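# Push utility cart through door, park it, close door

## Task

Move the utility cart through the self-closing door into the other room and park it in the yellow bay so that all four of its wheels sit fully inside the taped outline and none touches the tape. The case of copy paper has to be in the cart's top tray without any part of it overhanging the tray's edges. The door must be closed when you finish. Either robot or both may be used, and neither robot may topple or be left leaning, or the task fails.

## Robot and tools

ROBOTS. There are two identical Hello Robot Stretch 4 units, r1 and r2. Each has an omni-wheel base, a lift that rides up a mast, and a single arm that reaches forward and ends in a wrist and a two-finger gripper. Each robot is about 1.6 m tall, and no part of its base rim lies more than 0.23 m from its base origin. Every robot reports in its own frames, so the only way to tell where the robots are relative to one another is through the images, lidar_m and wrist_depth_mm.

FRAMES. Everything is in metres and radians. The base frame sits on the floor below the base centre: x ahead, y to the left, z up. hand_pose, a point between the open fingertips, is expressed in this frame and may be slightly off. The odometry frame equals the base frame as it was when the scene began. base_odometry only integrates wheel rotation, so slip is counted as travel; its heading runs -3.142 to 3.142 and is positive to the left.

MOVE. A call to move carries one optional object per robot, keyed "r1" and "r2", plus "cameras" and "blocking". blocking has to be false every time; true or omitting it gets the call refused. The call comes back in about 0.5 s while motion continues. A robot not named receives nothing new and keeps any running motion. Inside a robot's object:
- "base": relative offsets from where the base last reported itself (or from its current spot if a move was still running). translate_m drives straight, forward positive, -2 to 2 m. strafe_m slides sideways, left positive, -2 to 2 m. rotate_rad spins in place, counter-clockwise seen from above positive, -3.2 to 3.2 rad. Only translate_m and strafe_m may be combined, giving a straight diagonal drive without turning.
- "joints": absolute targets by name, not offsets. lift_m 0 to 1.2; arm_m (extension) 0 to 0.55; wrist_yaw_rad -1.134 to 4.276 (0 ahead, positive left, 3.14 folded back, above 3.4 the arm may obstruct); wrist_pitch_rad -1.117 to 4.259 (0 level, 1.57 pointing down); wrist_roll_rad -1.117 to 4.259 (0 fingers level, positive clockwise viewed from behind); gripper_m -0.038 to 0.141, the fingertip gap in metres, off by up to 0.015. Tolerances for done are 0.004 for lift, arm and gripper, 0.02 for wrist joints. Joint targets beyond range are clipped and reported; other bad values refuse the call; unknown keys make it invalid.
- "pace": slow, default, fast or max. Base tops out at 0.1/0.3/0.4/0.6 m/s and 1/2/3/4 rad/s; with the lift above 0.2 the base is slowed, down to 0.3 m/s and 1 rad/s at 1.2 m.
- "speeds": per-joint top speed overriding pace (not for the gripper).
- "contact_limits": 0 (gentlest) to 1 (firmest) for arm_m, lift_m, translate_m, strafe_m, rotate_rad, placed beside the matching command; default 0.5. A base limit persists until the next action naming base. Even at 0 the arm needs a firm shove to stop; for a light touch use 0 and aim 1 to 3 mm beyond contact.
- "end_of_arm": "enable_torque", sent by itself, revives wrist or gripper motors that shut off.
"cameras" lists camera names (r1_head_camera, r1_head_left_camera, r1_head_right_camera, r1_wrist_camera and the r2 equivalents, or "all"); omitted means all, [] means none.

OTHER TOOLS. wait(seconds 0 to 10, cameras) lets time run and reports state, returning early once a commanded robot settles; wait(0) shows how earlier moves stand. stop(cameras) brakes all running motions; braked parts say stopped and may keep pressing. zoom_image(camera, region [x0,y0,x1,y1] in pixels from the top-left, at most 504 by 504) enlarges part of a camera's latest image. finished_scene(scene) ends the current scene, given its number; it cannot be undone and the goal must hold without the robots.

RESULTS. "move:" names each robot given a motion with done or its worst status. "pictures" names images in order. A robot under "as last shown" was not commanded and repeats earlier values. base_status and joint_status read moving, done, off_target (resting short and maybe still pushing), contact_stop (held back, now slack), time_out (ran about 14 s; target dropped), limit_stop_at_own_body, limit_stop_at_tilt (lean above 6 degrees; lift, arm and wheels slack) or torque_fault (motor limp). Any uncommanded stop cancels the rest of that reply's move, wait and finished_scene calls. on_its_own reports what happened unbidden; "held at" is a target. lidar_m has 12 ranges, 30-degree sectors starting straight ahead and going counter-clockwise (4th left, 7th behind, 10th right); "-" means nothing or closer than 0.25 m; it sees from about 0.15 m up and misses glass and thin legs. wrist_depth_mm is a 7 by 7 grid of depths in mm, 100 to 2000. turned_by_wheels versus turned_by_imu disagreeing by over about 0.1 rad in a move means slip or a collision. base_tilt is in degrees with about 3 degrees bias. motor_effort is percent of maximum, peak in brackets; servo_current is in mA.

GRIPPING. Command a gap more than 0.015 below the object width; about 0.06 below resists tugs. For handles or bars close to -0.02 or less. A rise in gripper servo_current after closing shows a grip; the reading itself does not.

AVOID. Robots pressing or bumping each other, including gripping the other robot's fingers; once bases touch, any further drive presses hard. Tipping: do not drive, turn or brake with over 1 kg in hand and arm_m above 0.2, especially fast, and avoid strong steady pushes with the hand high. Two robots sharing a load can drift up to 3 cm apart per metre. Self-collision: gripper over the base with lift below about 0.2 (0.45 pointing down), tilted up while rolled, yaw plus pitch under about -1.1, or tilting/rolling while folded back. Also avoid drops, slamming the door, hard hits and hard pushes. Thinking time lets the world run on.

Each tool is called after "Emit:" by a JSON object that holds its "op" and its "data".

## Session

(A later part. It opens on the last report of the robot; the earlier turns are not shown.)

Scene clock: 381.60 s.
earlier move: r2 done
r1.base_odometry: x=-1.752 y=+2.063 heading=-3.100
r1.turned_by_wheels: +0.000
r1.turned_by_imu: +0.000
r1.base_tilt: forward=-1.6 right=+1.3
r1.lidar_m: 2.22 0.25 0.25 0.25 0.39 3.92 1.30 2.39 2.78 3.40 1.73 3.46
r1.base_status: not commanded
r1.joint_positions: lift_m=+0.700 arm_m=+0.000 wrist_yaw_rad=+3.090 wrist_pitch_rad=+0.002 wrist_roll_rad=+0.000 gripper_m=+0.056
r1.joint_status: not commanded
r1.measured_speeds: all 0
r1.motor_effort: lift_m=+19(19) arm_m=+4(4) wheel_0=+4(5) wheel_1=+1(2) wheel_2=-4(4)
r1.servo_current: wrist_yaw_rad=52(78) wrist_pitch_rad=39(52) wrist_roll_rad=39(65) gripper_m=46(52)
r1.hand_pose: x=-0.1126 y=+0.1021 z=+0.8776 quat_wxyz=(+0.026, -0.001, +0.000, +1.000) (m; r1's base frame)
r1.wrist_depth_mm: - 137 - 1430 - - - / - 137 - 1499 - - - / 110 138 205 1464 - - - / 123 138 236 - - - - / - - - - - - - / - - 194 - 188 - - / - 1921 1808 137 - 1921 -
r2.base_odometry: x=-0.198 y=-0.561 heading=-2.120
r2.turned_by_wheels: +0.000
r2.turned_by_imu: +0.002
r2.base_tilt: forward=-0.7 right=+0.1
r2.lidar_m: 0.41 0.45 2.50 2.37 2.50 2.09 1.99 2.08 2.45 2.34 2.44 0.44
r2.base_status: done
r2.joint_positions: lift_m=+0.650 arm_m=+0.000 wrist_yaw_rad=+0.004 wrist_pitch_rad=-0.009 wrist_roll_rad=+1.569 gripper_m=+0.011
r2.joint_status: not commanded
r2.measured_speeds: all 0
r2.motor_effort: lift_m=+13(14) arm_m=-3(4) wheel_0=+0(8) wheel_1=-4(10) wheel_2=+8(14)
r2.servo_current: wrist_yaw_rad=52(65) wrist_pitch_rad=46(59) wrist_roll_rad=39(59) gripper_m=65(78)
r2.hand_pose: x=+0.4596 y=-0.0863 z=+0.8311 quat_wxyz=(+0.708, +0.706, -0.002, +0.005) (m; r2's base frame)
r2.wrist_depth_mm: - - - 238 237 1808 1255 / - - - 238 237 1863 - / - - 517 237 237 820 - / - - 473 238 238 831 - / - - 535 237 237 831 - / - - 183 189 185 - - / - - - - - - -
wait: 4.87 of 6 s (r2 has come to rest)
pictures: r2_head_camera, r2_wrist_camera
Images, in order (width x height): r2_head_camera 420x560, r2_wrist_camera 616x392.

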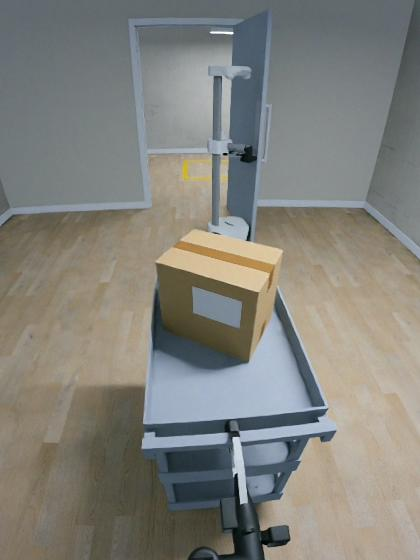

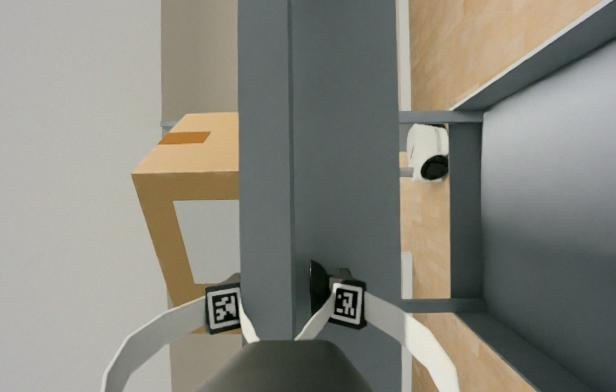

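Emit:
{"op": "zoom_image", "data": {"camera": "r2_head_camera", "region": [120, 120, 300, 300]}}

Emit:
{"op": "zoom_image", "data": {"camera": "r2_wrist_camera", "region": [380, 50, 480, 330]}}

Emit:
{"op": "move", "data": {"blocking": false, "cameras": ["r1_head_left_camera","r1_head_right_camera","r2_head_left_camera"]}}

Scaled by 2.800 from the camera's 420x560 image, which has a finer 1200x1600 frame.

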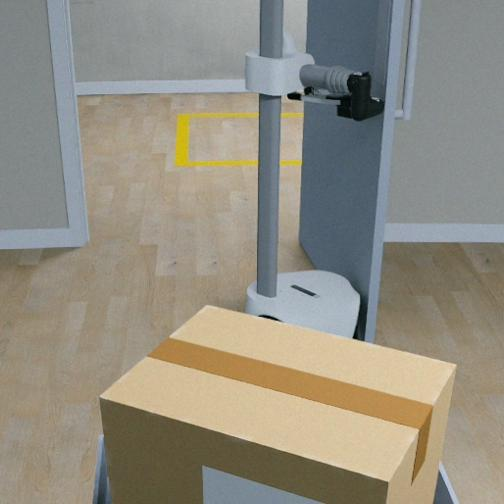

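Scaled by 1.800.

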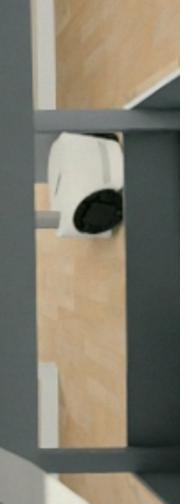

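Scene clock: 392.93 s.
r1.base_odometry: x=-1.752 y=+2.063 heading=-3.100
r1.turned_by_wheels: +0.000
r1.turned_by_imu: +0.000
r1.base_tilt: forward=-1.6 right=+1.3
r1.lidar_m: 2.22 0.25 0.27 0.25 0.37 3.91 1.31 2.35 2.77 3.38 1.74 3.48
r1.base_status: not commanded
r1.joint_positions: lift_m=+0.700 arm_m=+0.000 wrist_yaw_rad=+3.090 wrist_pitch_rad=+0.002 wrist_roll_rad=+0.000 gripper_m=+0.056
r1.joint_status: not commanded
r1.measured_speeds: all 0
r1.motor_effort: lift_m=+19(19) arm_m=+4(4) wheel_0=+4(5) wheel_1=+1(2) wheel_2=-4(4)
r1.servo_current: wrist_yaw_rad=33(78) wrist_pitch_rad=39(52) wrist_roll_rad=46(65) gripper_m=39(52)
r1.hand_pose: x=-0.1126 y=+0.1021 z=+0.8776 quat_wxyz=(+0.026, -0.001, +0.000, +1.000) (m; r1's base frame)
r1.wrist_depth_mm: - 137 - 1430 - - - / - 137 - 1464 - - - / 110 138 204 1464 - - - / 124 138 238 - - - - / - - - - - - - / - - 194 - 187 - - / - 1921 1808 137 - 1863 -
r2.base_odometry: x=-0.198 y=-0.561 heading=-2.120
r2.turned_by_wheels: +0.000
r2.turned_by_imu: +0.000
r2.base_tilt: forward=-0.7 right=+0.0
r2.lidar_m: 0.38 0.41 2.51 2.38 2.52 2.07 1.99 2.09 2.43 2.32 2.44 0.44
r2.base_status: done
r2.joint_positions: lift_m=+0.650 arm_m=+0.000 wrist_yaw_rad=+0.004 wrist_pitch_rad=-0.009 wrist_roll_rad=+1.569 gripper_m=+0.011
r2.joint_status: not commanded
r2.measured_speeds: all 0
r2.motor_effort: lift_m=+13(14) arm_m=-4(4) wheel_0=+0(8) wheel_1=-4(10) wheel_2=+8(14)
r2.servo_current: wrist_yaw_rad=52(65) wrist_pitch_rad=52(59) wrist_roll_rad=52(59) gripper_m=65(78)
r2.hand_pose: x=+0.4596 y=-0.0863 z=+0.8311 quat_wxyz=(+0.708, +0.706, -0.002, +0.005) (m; r2's base frame)
r2.wrist_depth_mm: - - - 238 237 1756 1229 / - - - 237 237 1808 - / - - 521 237 237 820 - / - - 477 239 237 820 - / - - 530 237 238 831 - / - - 183 189 186 - - / - - - - - - -
pictures: r1_head_left_camera, r1_head_right_camera, r2_head_left_camera
Images, in order (width x height): r1_head_left_camera 420x672, r1_head_right_camera 420x672, r2_head_left_camera 420x672.

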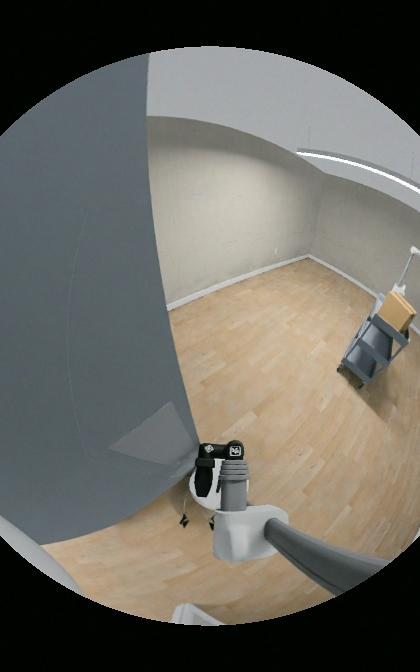

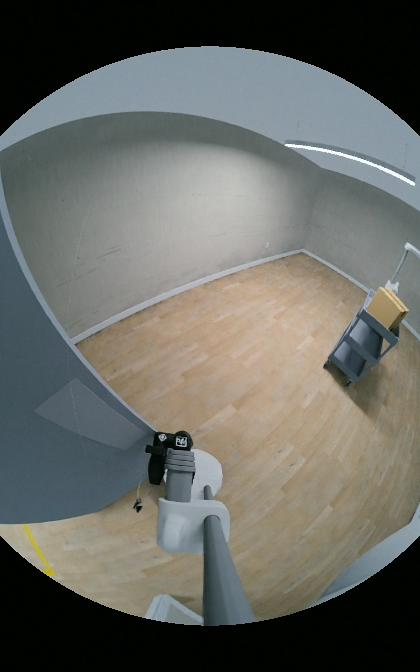

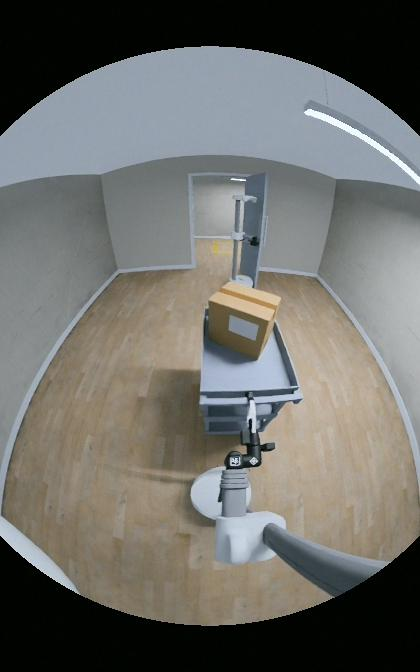

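Emit:
{"op": "move", "data": {"blocking": false, "r2": {"base":{"translate_m":-0.5,"strafe_m":-0.17},"pace":"slow"}, "cameras": []}}

Emit:
{"op": "wait", "data": {"seconds": 8, "cameras": []}}

Emit:
{"op": "move", "data": {"blocking": false, "r2": {"base":{"rotate_rad":0.13},"pace":"slow"}, "cameras": []}}

Emit:
{"op": "wait", "data": {"seconds": 2, "cameras": ["r2_head_camera"]}}

Scene clock: 430.10 s.
move: r2 moving
r1: as last shown
r1.lidar_m: 2.22 0.27 0.25 0.25 0.37 3.92 1.30 2.35 2.78 3.41 1.74 3.46
r1.motor_effort: lift_m=+19(19) arm_m=+4(4) wheel_0=+4(4) wheel_1=+1(2) wheel_2=-4(4)
r1.servo_current: wrist_yaw_rad=46(65) wrist_pitch_rad=39(52) wrist_roll_rad=46(52) gripper_m=46(46)
r1.wrist_depth_mm: - 137 - 1464 - - - / - 137 - 1499 - - - / 110 138 204 1499 - - - / 123 139 236 - - - - / - - - - - - - / - - 194 - 187 - - / - 1863 1863 137 - 1863 -
r2.base_odometry: x=-0.196 y=-0.549 heading=-2.119
r2.turned_by_wheels: +0.001
r2.turned_by_imu: +0.001
r2.base_tilt: forward=-0.7 right=+0.1
r2.lidar_m: 0.39 0.40 2.51 2.38 2.52 2.09 1.97 2.07 2.45 2.32 2.42 0.43
r2.base_status: translate_m moving; strafe_m moving
r2.joint_positions: lift_m=+0.650 arm_m=+0.000 wrist_yaw_rad=+0.004 wrist_pitch_rad=-0.009 wrist_roll_rad=+1.569 gripper_m=+0.011
r2.joint_status: not commanded
r2.measured_speeds: translate_m=-0.048 strafe_m=-0.017 rotate_rad=+0.001 lift_m=+0.000 arm_m=+0.000 wrist_yaw_rad=+0.000 wrist_pitch_rad=+0.000 wrist_roll_rad=+0.000
r2.motor_effort: lift_m=+13(14) arm_m=-3(4) wheel_0=-3(4) wheel_1=-6(8) wheel_2=+13(13)
r2.servo_current: wrist_yaw_rad=52(59) wrist_pitch_rad=52(59) wrist_roll_rad=52(59) gripper_m=65(72)
r2.hand_pose: x=+0.4596 y=-0.0863 z=+0.8311 quat_wxyz=(+0.708, +0.706, -0.002, +0.005) (m; r2's base frame)
r2.wrist_depth_mm: - - - 239 237 1808 1281 / - - - 239 238 1863 - / - - 521 237 237 820 - / - - 477 239 238 820 - / - - 530 238 237 831 - / - - 183 190 185 - - / - - - - - - -
pictures: none
No camera images: "cameras" was empty.

Scene clock: 436.10 s.
earlier move: r2 done
r1.base_odometry: x=-1.752 y=+2.063 heading=-3.100
r1.turned_by_wheels: +0.000
r1.turned_by_imu: +0.000
r1.base_tilt: forward=-1.6 right=+1.3
r1.lidar_m: 2.20 0.26 0.25 0.25 0.39 3.93 1.30 2.35 2.78 3.40 2.18 3.46
r1.base_status: not commanded
r1.joint_positions: lift_m=+0.700 arm_m=+0.000 wrist_yaw_rad=+3.090 wrist_pitch_rad=+0.002 wrist_roll_rad=+0.000 gripper_m=+0.056
r1.joint_status: not commanded
r1.measured_speeds: all 0
r1.motor_effort: lift_m=+19(19) arm_m=+4(4) wheel_0=+4(5) wheel_1=+1(2) wheel_2=-4(4)
r1.servo_current: wrist_yaw_rad=46(72) wrist_pitch_rad=46(52) wrist_roll_rad=33(72) gripper_m=39(52)
r1.hand_pose: x=-0.1126 y=+0.1021 z=+0.8776 quat_wxyz=(+0.026, -0.001, +0.000, +1.000) (m; r1's base frame)
r1.wrist_depth_mm: - 137 - 1397 - - - / - 137 - 1499 - - - / 110 138 205 1464 - - - / 123 138 237 - - - - / - - - - - - - / - - 194 - 187 - - / - 1921 1808 137 - 1921 -
r2.base_odometry: x=-0.083 y=-0.046 heading=-2.120
r2.turned_by_wheels: +0.000
r2.turned_by_imu: +0.002
r2.base_tilt: forward=-0.7 right=+0.1
r2.lidar_m: 0.31 0.35 2.66 2.54 2.13 1.59 1.49 1.57 2.13 2.18 2.26 0.46
r2.base_status: done
r2.joint_positions: lift_m=+0.650 arm_m=+0.000 wrist_yaw_rad=+0.005 wrist_pitch_rad=-0.009 wrist_roll_rad=+1.569 gripper_m=+0.011
r2.joint_status: not commanded
r2.measured_speeds: all 0
r2.motor_effort: lift_m=+14(14) arm_m=-4(4) wheel_0=-1(7) wheel_1=-4(8) wheel_2=+7(14)
r2.servo_current: wrist_yaw_rad=46(65) wrist_pitch_rad=52(65) wrist_roll_rad=39(59) gripper_m=65(78)
r2.hand_pose: x=+0.4597 y=-0.0861 z=+0.8311 quat_wxyz=(+0.708, +0.706, -0.002, +0.005) (m; r2's base frame)
r2.wrist_depth_mm: - - - 277 - 315 315 / - - - 291 324 1708 1229 / - - - 276 281 1863 500 / - - - 256 266 831 - / - - 480 243 247 820 - / - - 182 191 183 798 - / - - 500 - 220 - -
wait: 6.00 of 8 s (r2 has come to rest)
pictures: none
No camera images: "cameras" was empty.

Scene clock: 436.60 s.
move: r2 moving
r1: as last shown
r1.base_tilt: forward=-1.6 right=+1.2
r1.lidar_m: 2.21 0.27 0.25 0.25 0.42 3.89 1.28 2.36 2.77 3.39 2.21 3.44
r1.motor_effort: lift_m=+19(19) arm_m=+4(4) wheel_0=+4(4) wheel_1=+1(2) wheel_2=-4(4)
r1.servo_current: wrist_yaw_rad=59(59) wrist_pitch_rad=46(46) wrist_roll_rad=46(59) gripper_m=39(46)
r1.wrist_depth_mm: - 137 - 1430 - - - / - 137 - 1499 - - - / 110 138 205 1499 - - - / 124 139 237 - - - - / - - - - - - - / - - 194 - 187 - - / - 1921 1863 137 - 1863 -
r2.base_odometry: x=-0.083 y=-0.046 heading=-2.016
r2.turned_by_wheels: +0.104
r2.turned_by_imu: +0.100
r2.base_tilt: forward=-0.7 right=+0.1
r2.lidar_m: 0.36 0.36 2.60 2.54 1.93 1.53 1.49 1.60 2.23 2.16 2.35 0.45
r2.base_status: rotate_rad moving
r2.joint_positions: lift_m=+0.650 arm_m=+0.000 wrist_yaw_rad=-0.011 wrist_pitch_rad=-0.009 wrist_roll_rad=+1.569 gripper_m=+0.011
r2.joint_status: not commanded
r2.measured_speeds: translate_m=+0.001 strafe_m=+0.000 rotate_rad=+0.240 lift_m=+0.000 arm_m=+0.000 wrist_yaw_rad=+0.000 wrist_pitch_rad=+0.000 wrist_roll_rad=+0.000
r2.motor_effort: lift_m=+13(14) arm_m=-4(4) wheel_0=-10(13) wheel_1=-5(8) wheel_2=-14(15)
r2.servo_current: wrist_yaw_rad=59(59) wrist_pitch_rad=52(59) wrist_roll_rad=52(52) gripper_m=72(72)
r2.hand_pose: x=+0.4583 y=-0.0906 z=+0.8311 quat_wxyz=(+0.708, +0.706, -0.007, -0.001) (m; r2's base frame)
r2.wrist_depth_mm: - - - 286 301 309 306 / - - - 274 282 1921 1308 / - - - 262 268 1863 - / - - 591 250 254 788 - / - - 484 215 243 831 - / - - 182 184 183 788 - / - - 525 - - 741 -
pictures: none
No camera images: "cameras" was empty.

Scene clock: 437.10 s.
earlier move: r2 done
r1.base_odometry: x=-1.752 y=+2.063 heading=-3.100
r1.turned_by_wheels: +0.000
r1.turned_by_imu: +0.000
r1.base_tilt: forward=-1.6 right=+1.3
r1.lidar_m: 2.22 0.25 0.27 0.25 0.39 3.91 1.32 2.35 2.79 3.40 2.20 3.46
r1.base_status: not commanded
r1.joint_positions: lift_m=+0.700 arm_m=+0.000 wrist_yaw_rad=+3.090 wrist_pitch_rad=+0.002 wrist_roll_rad=+0.000 gripper_m=+0.056
r1.joint_status: not commanded
r1.measured_speeds: all 0
r1.motor_effort: lift_m=+19(19) arm_m=+4(4) wheel_0=+4(4) wheel_1=+2(2) wheel_2=-4(4)
r1.servo_current: wrist_yaw_rad=59(59) wrist_pitch_rad=46(46) wrist_roll_rad=52(72) gripper_m=39(46)
r1.hand_pose: x=-0.1126 y=+0.1021 z=+0.8776 quat_wxyz=(+0.026, -0.001, +0.000, +1.000) (m; r1's base frame)
r1.wrist_depth_mm: - 137 - 1397 - - - / - 137 - 1464 - - - / 110 138 204 1464 - - - / 124 139 238 - - - - / - - - - - - - / - - 193 - 187 - - / - 1863 1863 137 - 1863 -
r2.base_odometry: x=-0.083 y=-0.046 heading=-1.991
r2.turned_by_wheels: +0.025
r2.turned_by_imu: +0.024
r2.base_tilt: forward=-0.7 right=+0.0
r2.lidar_m: 0.37 0.38 2.57 2.53 1.93 1.51 1.46 1.62 2.21 2.17 2.39 0.43
r2.base_status: done
r2.joint_positions: lift_m=+0.650 arm_m=+0.000 wrist_yaw_rad=-0.007 wrist_pitch_rad=-0.009 wrist_roll_rad=+1.569 gripper_m=+0.011
r2.joint_status: not commanded
r2.measured_speeds: all 0
r2.motor_effort: lift_m=+14(14) arm_m=-4(4) wheel_0=-5(13) wheel_1=-5(8) wheel_2=-7(15)
r2.servo_current: wrist_yaw_rad=59(72) wrist_pitch_rad=59(59) wrist_roll_rad=52(59) gripper_m=72(72)
r2.hand_pose: x=+0.4587 y=-0.0895 z=+0.8311 quat_wxyz=(+0.708, +0.706, -0.006, +0.001) (m; r2's base frame)
r2.wrist_depth_mm: - - - 274 283 1464 1138 / - - - 263 268 1808 496 / - - - 256 257 1863 - / - - 504 247 247 842 - / - - 488 239 241 831 - / - - 183 189 186 798 - / - - 554 - - - -
wait: 0.50 of 2 s (r2 has come to rest)
pictures: r2_head_camera
Images, in order (width x height): r2_head_camera 420x560.

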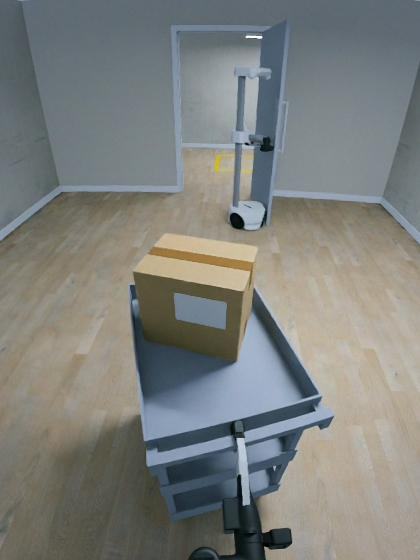

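Emit:
{"op": "move", "data": {"blocking": false, "r2": {"base":{"translate_m":0.55,"strafe_m":0.2},"pace":"slow"}, "cameras": []}}

Emit:
{"op": "wait", "data": {"seconds": 8, "cameras": ["r2_head_camera"]}}

Scene clock: 453.50 s.
move: r2 moving
r1: as last shown
r1.lidar_m: 2.20 0.25 0.25 0.25 0.42 3.93 1.30 2.36 2.80 3.43 2.20 3.45
r1.servo_current: wrist_yaw_rad=39(65) wrist_pitch_rad=46(46) wrist_roll_rad=46(65) gripper_m=33(46)
r1.wrist_depth_mm: - 137 - 1430 - - - / - 137 - 1430 - - - / 110 138 205 1499 - - - / 124 138 237 - - - - / - - - - - - - / - - 194 - 188 - - / - 1983 1863 137 - 1921 -
r2.base_odometry: x=-0.083 y=-0.059 heading=-1.991
r2.turned_by_wheels: +0.000
r2.turned_by_imu: +0.000
r2.base_tilt: forward=-0.7 right=+0.1
r2.lidar_m: 0.37 0.36 2.58 2.53 1.95 1.52 1.49 1.65 2.21 2.18 2.37 0.44
r2.base_status: translate_m moving; strafe_m moving
r2.joint_positions: lift_m=+0.650 arm_m=+0.000 wrist_yaw_rad=-0.007 wrist_pitch_rad=-0.009 wrist_roll_rad=+1.569 gripper_m=+0.011
r2.joint_status: not commanded
r2.measured_speeds: translate_m=+0.049 strafe_m=+0.019 rotate_rad=-0.002 lift_m=+0.000 arm_m=+0.000 wrist_yaw_rad=+0.000 wrist_pitch_rad=+0.000 wrist_roll_rad=+0.000
r2.motor_effort: lift_m=+13(13) arm_m=-4(4) wheel_0=-1(8) wheel_1=+7(8) wheel_2=-14(16)
r2.servo_current: wrist_yaw_rad=52(59) wrist_pitch_rad=52(59) wrist_roll_rad=39(52) gripper_m=65(72)
r2.hand_pose: x=+0.4587 y=-0.0895 z=+0.8311 quat_wxyz=(+0.708, +0.706, -0.006, +0.001) (m; r2's base frame)
r2.wrist_depth_mm: - - - 273 281 1464 1160 / - - - 263 268 1808 500 / - - - 254 257 - - / - - 500 247 248 831 - / - - 484 239 241 820 - / - - 183 188 184 798 - / - - 549 - - - -
pictures: none
No camera images: "cameras" was empty.

Scene clock: 460.07 s.
earlier move: r2 done
r1.base_odometry: x=-1.752 y=+2.063 heading=-3.100
r1.turned_by_wheels: +0.000
r1.turned_by_imu: +0.000
r1.base_tilt: forward=-1.6 right=+1.3
r1.lidar_m: 2.18 0.25 0.25 0.25 0.40 3.92 1.30 2.36 2.79 3.39 1.72 3.46
r1.base_status: not commanded
r1.joint_positions: lift_m=+0.700 arm_m=+0.000 wrist_yaw_rad=+3.090 wrist_pitch_rad=+0.002 wrist_roll_rad=+0.000 gripper_m=+0.056
r1.joint_status: not commanded
r1.measured_speeds: all 0
r1.motor_effort: lift_m=+19(19) arm_m=+4(4) wheel_0=+4(5) wheel_1=+2(2) wheel_2=-4(4)
r1.servo_current: wrist_yaw_rad=52(72) wrist_pitch_rad=46(52) wrist_roll_rad=52(72) gripper_m=46(52)
r1.hand_pose: x=-0.1126 y=+0.1021 z=+0.8776 quat_wxyz=(+0.026, -0.001, +0.000, +1.000) (m; r1's base frame)
r1.wrist_depth_mm: - 137 - 1397 - - - / - 137 - 1499 - - - / 110 138 204 1430 - - - / 124 138 238 - - - - / - - - - - - - / - - 194 - 187 - - / - 1921 1808 136 - 1863 -
r2.base_odometry: x=-0.124 y=-0.630 heading=-1.991
r2.turned_by_wheels: +0.001
r2.turned_by_imu: +0.004
r2.base_tilt: forward=-0.7 right=+0.1
r2.lidar_m: 0.37 0.38 2.33 2.27 2.51 2.05 1.99 2.19 2.49 2.45 2.65 0.44
r2.base_status: done
r2.joint_positions: lift_m=+0.650 arm_m=+0.000 wrist_yaw_rad=-0.001 wrist_pitch_rad=-0.009 wrist_roll_rad=+1.569 gripper_m=+0.011
r2.joint_status: not commanded
r2.measured_speeds: all 0
r2.motor_effort: lift_m=+13(14) arm_m=+4(4) wheel_0=+7(12) wheel_1=+5(8) wheel_2=-7(16)
r2.servo_current: wrist_yaw_rad=46(65) wrist_pitch_rad=59(59) wrist_roll_rad=39(65) gripper_m=65(72)
r2.hand_pose: x=+0.4592 y=-0.0877 z=+0.8311 quat_wxyz=(+0.708, +0.706, -0.004, +0.003) (m; r2's base frame)
r2.wrist_depth_mm: - - - 255 255 1808 1205 / - - - 250 249 1808 521 / - - 640 245 245 809 - / - - 477 242 242 831 - / - - 508 238 239 809 - / - - 184 188 186 798 - / - - 591 - - - -
wait: 6.57 of 8 s (r2 has come to rest)
pictures: r2_head_camera
Images, in order (width x height): r2_head_camera 420x560.

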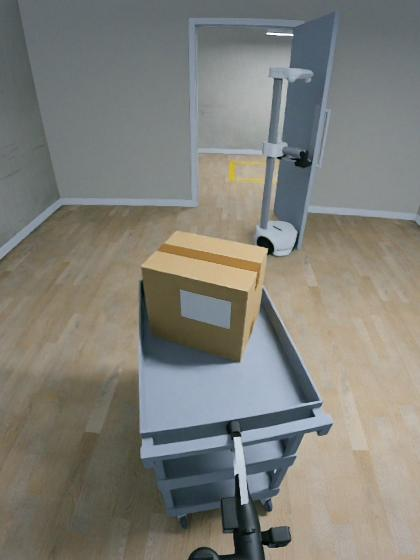

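Emit:
{"op": "move", "data": {"blocking": false, "r2": {"base":{"translate_m":0.4,"strafe_m":0.19},"pace":"slow"}, "cameras": []}}

Emit:
{"op": "wait", "data": {"seconds": 8, "cameras": ["r2_head_camera","r1_head_left_camera","r1_head_right_camera"]}}

Scene clock: 473.43 s.
move: r2 moving
r1: as last shown
r1.lidar_m: 2.22 0.25 0.26 0.25 0.42 3.91 1.29 2.35 2.79 3.39 1.71 3.44
r1.servo_current: wrist_yaw_rad=52(59) wrist_pitch_rad=46(52) wrist_roll_rad=46(59) gripper_m=39(46)
r1.wrist_depth_mm: - 137 - 1397 - - - / - 137 - 1499 - - - / 110 138 204 1499 - - - / 123 139 238 - - - - / - - - - - - - / - - 194 - 187 - - / - 1983 1863 137 - 1921 -
r2.base_odometry: x=-0.124 y=-0.644 heading=-1.990
r2.turned_by_wheels: +0.000
r2.turned_by_imu: +0.001
r2.base_tilt: forward=-0.7 right=+0.1
r2.lidar_m: 0.37 0.40 2.34 2.26 2.50 2.07 2.02 2.19 2.49 2.44 2.67 0.39
r2.base_status: translate_m moving; strafe_m moving
r2.joint_positions: lift_m=+0.650 arm_m=+0.000 wrist_yaw_rad=-0.001 wrist_pitch_rad=-0.009 wrist_roll_rad=+1.569 gripper_m=+0.011
r2.joint_status: not commanded
r2.measured_speeds: translate_m=+0.048 strafe_m=+0.023 rotate_rad=-0.001 lift_m=+0.000 arm_m=+0.000 wrist_yaw_rad=+0.000 wrist_pitch_rad=+0.000 wrist_roll_rad=+0.000
r2.motor_effort: lift_m=+13(14) arm_m=+4(4) wheel_0=+6(9) wheel_1=+7(10) wheel_2=-10(12)
r2.servo_current: wrist_yaw_rad=52(52) wrist_pitch_rad=46(59) wrist_roll_rad=59(59) gripper_m=52(72)
r2.hand_pose: x=+0.4592 y=-0.0877 z=+0.8311 quat_wxyz=(+0.708, +0.706, -0.004, +0.003) (m; r2's base frame)
r2.wrist_depth_mm: - - - 253 254 1863 1205 / - - - 249 250 1863 521 / - - 647 245 246 798 - / - - 477 243 242 831 - / - - 500 237 238 820 - / - - 183 188 185 820 - / - - 585 - - - -
pictures: none
No camera images: "cameras" was empty.

Scene clock: 478.53 s.
earlier move: r2 done
r1.base_odometry: x=-1.752 y=+2.063 heading=-3.100
r1.turned_by_wheels: +0.000
r1.turned_by_imu: +0.000
r1.base_tilt: forward=-1.6 right=+1.3
r1.lidar_m: 2.21 0.25 0.27 0.25 0.40 3.92 1.30 2.37 2.79 1.50 1.44 3.47
r1.base_status: not commanded
r1.joint_positions: lift_m=+0.700 arm_m=+0.000 wrist_yaw_rad=+3.090 wrist_pitch_rad=+0.002 wrist_roll_rad=+0.000 gripper_m=+0.056
r1.joint_status: not commanded
r1.measured_speeds: all 0
r1.motor_effort: lift_m=+19(19) arm_m=+4(4) wheel_0=+4(5) wheel_1=+2(2) wheel_2=-4(4)
r1.servo_current: wrist_yaw_rad=52(72) wrist_pitch_rad=33(52) wrist_roll_rad=39(72) gripper_m=46(52)
r1.hand_pose: x=-0.1126 y=+0.1021 z=+0.8776 quat_wxyz=(+0.026, -0.001, +0.000, +1.000) (m; r1's base frame)
r1.wrist_depth_mm: - 137 - 1430 - - - / - 137 - 1464 - - - / 110 138 205 1464 - - - / 123 139 239 - - - - / - - - - - - - / - - 193 - 187 - - / - 1863 1808 137 - 1921 -
r2.base_odometry: x=-0.114 y=-1.072 heading=-1.991
r2.turned_by_wheels: -0.001
r2.turned_by_imu: -0.001
r2.base_tilt: forward=-0.7 right=+0.1
r2.lidar_m: 0.38 0.39 2.12 2.04 2.26 2.41 2.39 2.62 2.73 2.67 2.89 0.44
r2.base_status: done
r2.joint_positions: lift_m=+0.650 arm_m=+0.000 wrist_yaw_rad=-0.003 wrist_pitch_rad=-0.009 wrist_roll_rad=+1.569 gripper_m=+0.011
r2.joint_status: not commanded
r2.measured_speeds: all 0
r2.motor_effort: lift_m=+13(14) arm_m=+4(4) wheel_0=+0(9) wheel_1=+3(10) wheel_2=-6(12)
r2.servo_current: wrist_yaw_rad=33(65) wrist_pitch_rad=52(59) wrist_roll_rad=39(59) gripper_m=65(72)
r2.hand_pose: x=+0.4590 y=-0.0882 z=+0.8311 quat_wxyz=(+0.708, +0.706, -0.004, +0.002) (m; r2's base frame)
r2.wrist_depth_mm: - - - 250 251 1863 1229 / - - - 247 247 1808 508 / - - 609 244 243 831 - / - - 477 240 240 831 - / - - 504 237 237 820 - / - - 183 186 184 809 - / - - 603 - - - -
wait: 5.10 of 8 s (r2 has come to rest)
pictures: r1_head_left_camera, r1_head_right_camera, r2_head_camera
Images, in order (width x height): r1_head_left_camera 420x672, r1_head_right_camera 420x672, r2_head_camera 420x560.

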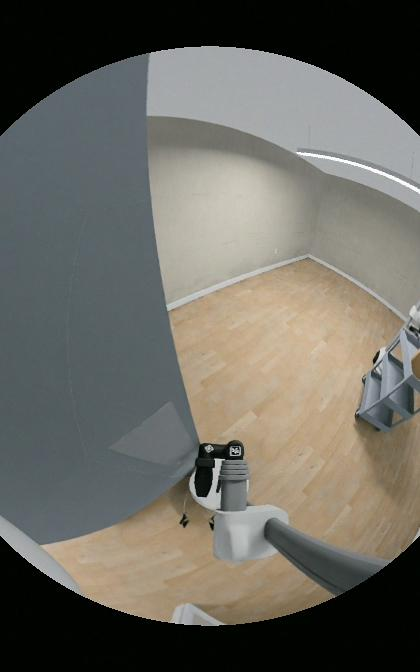

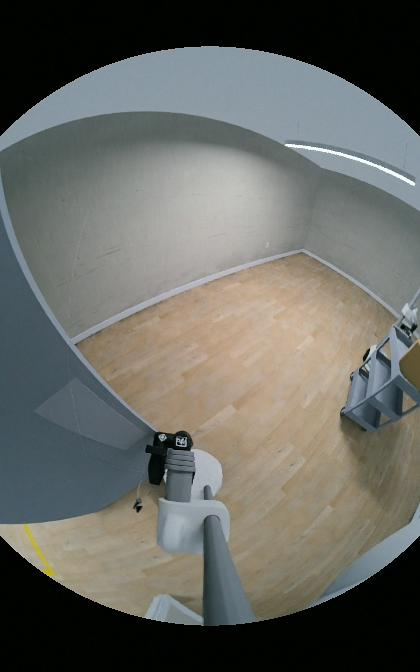

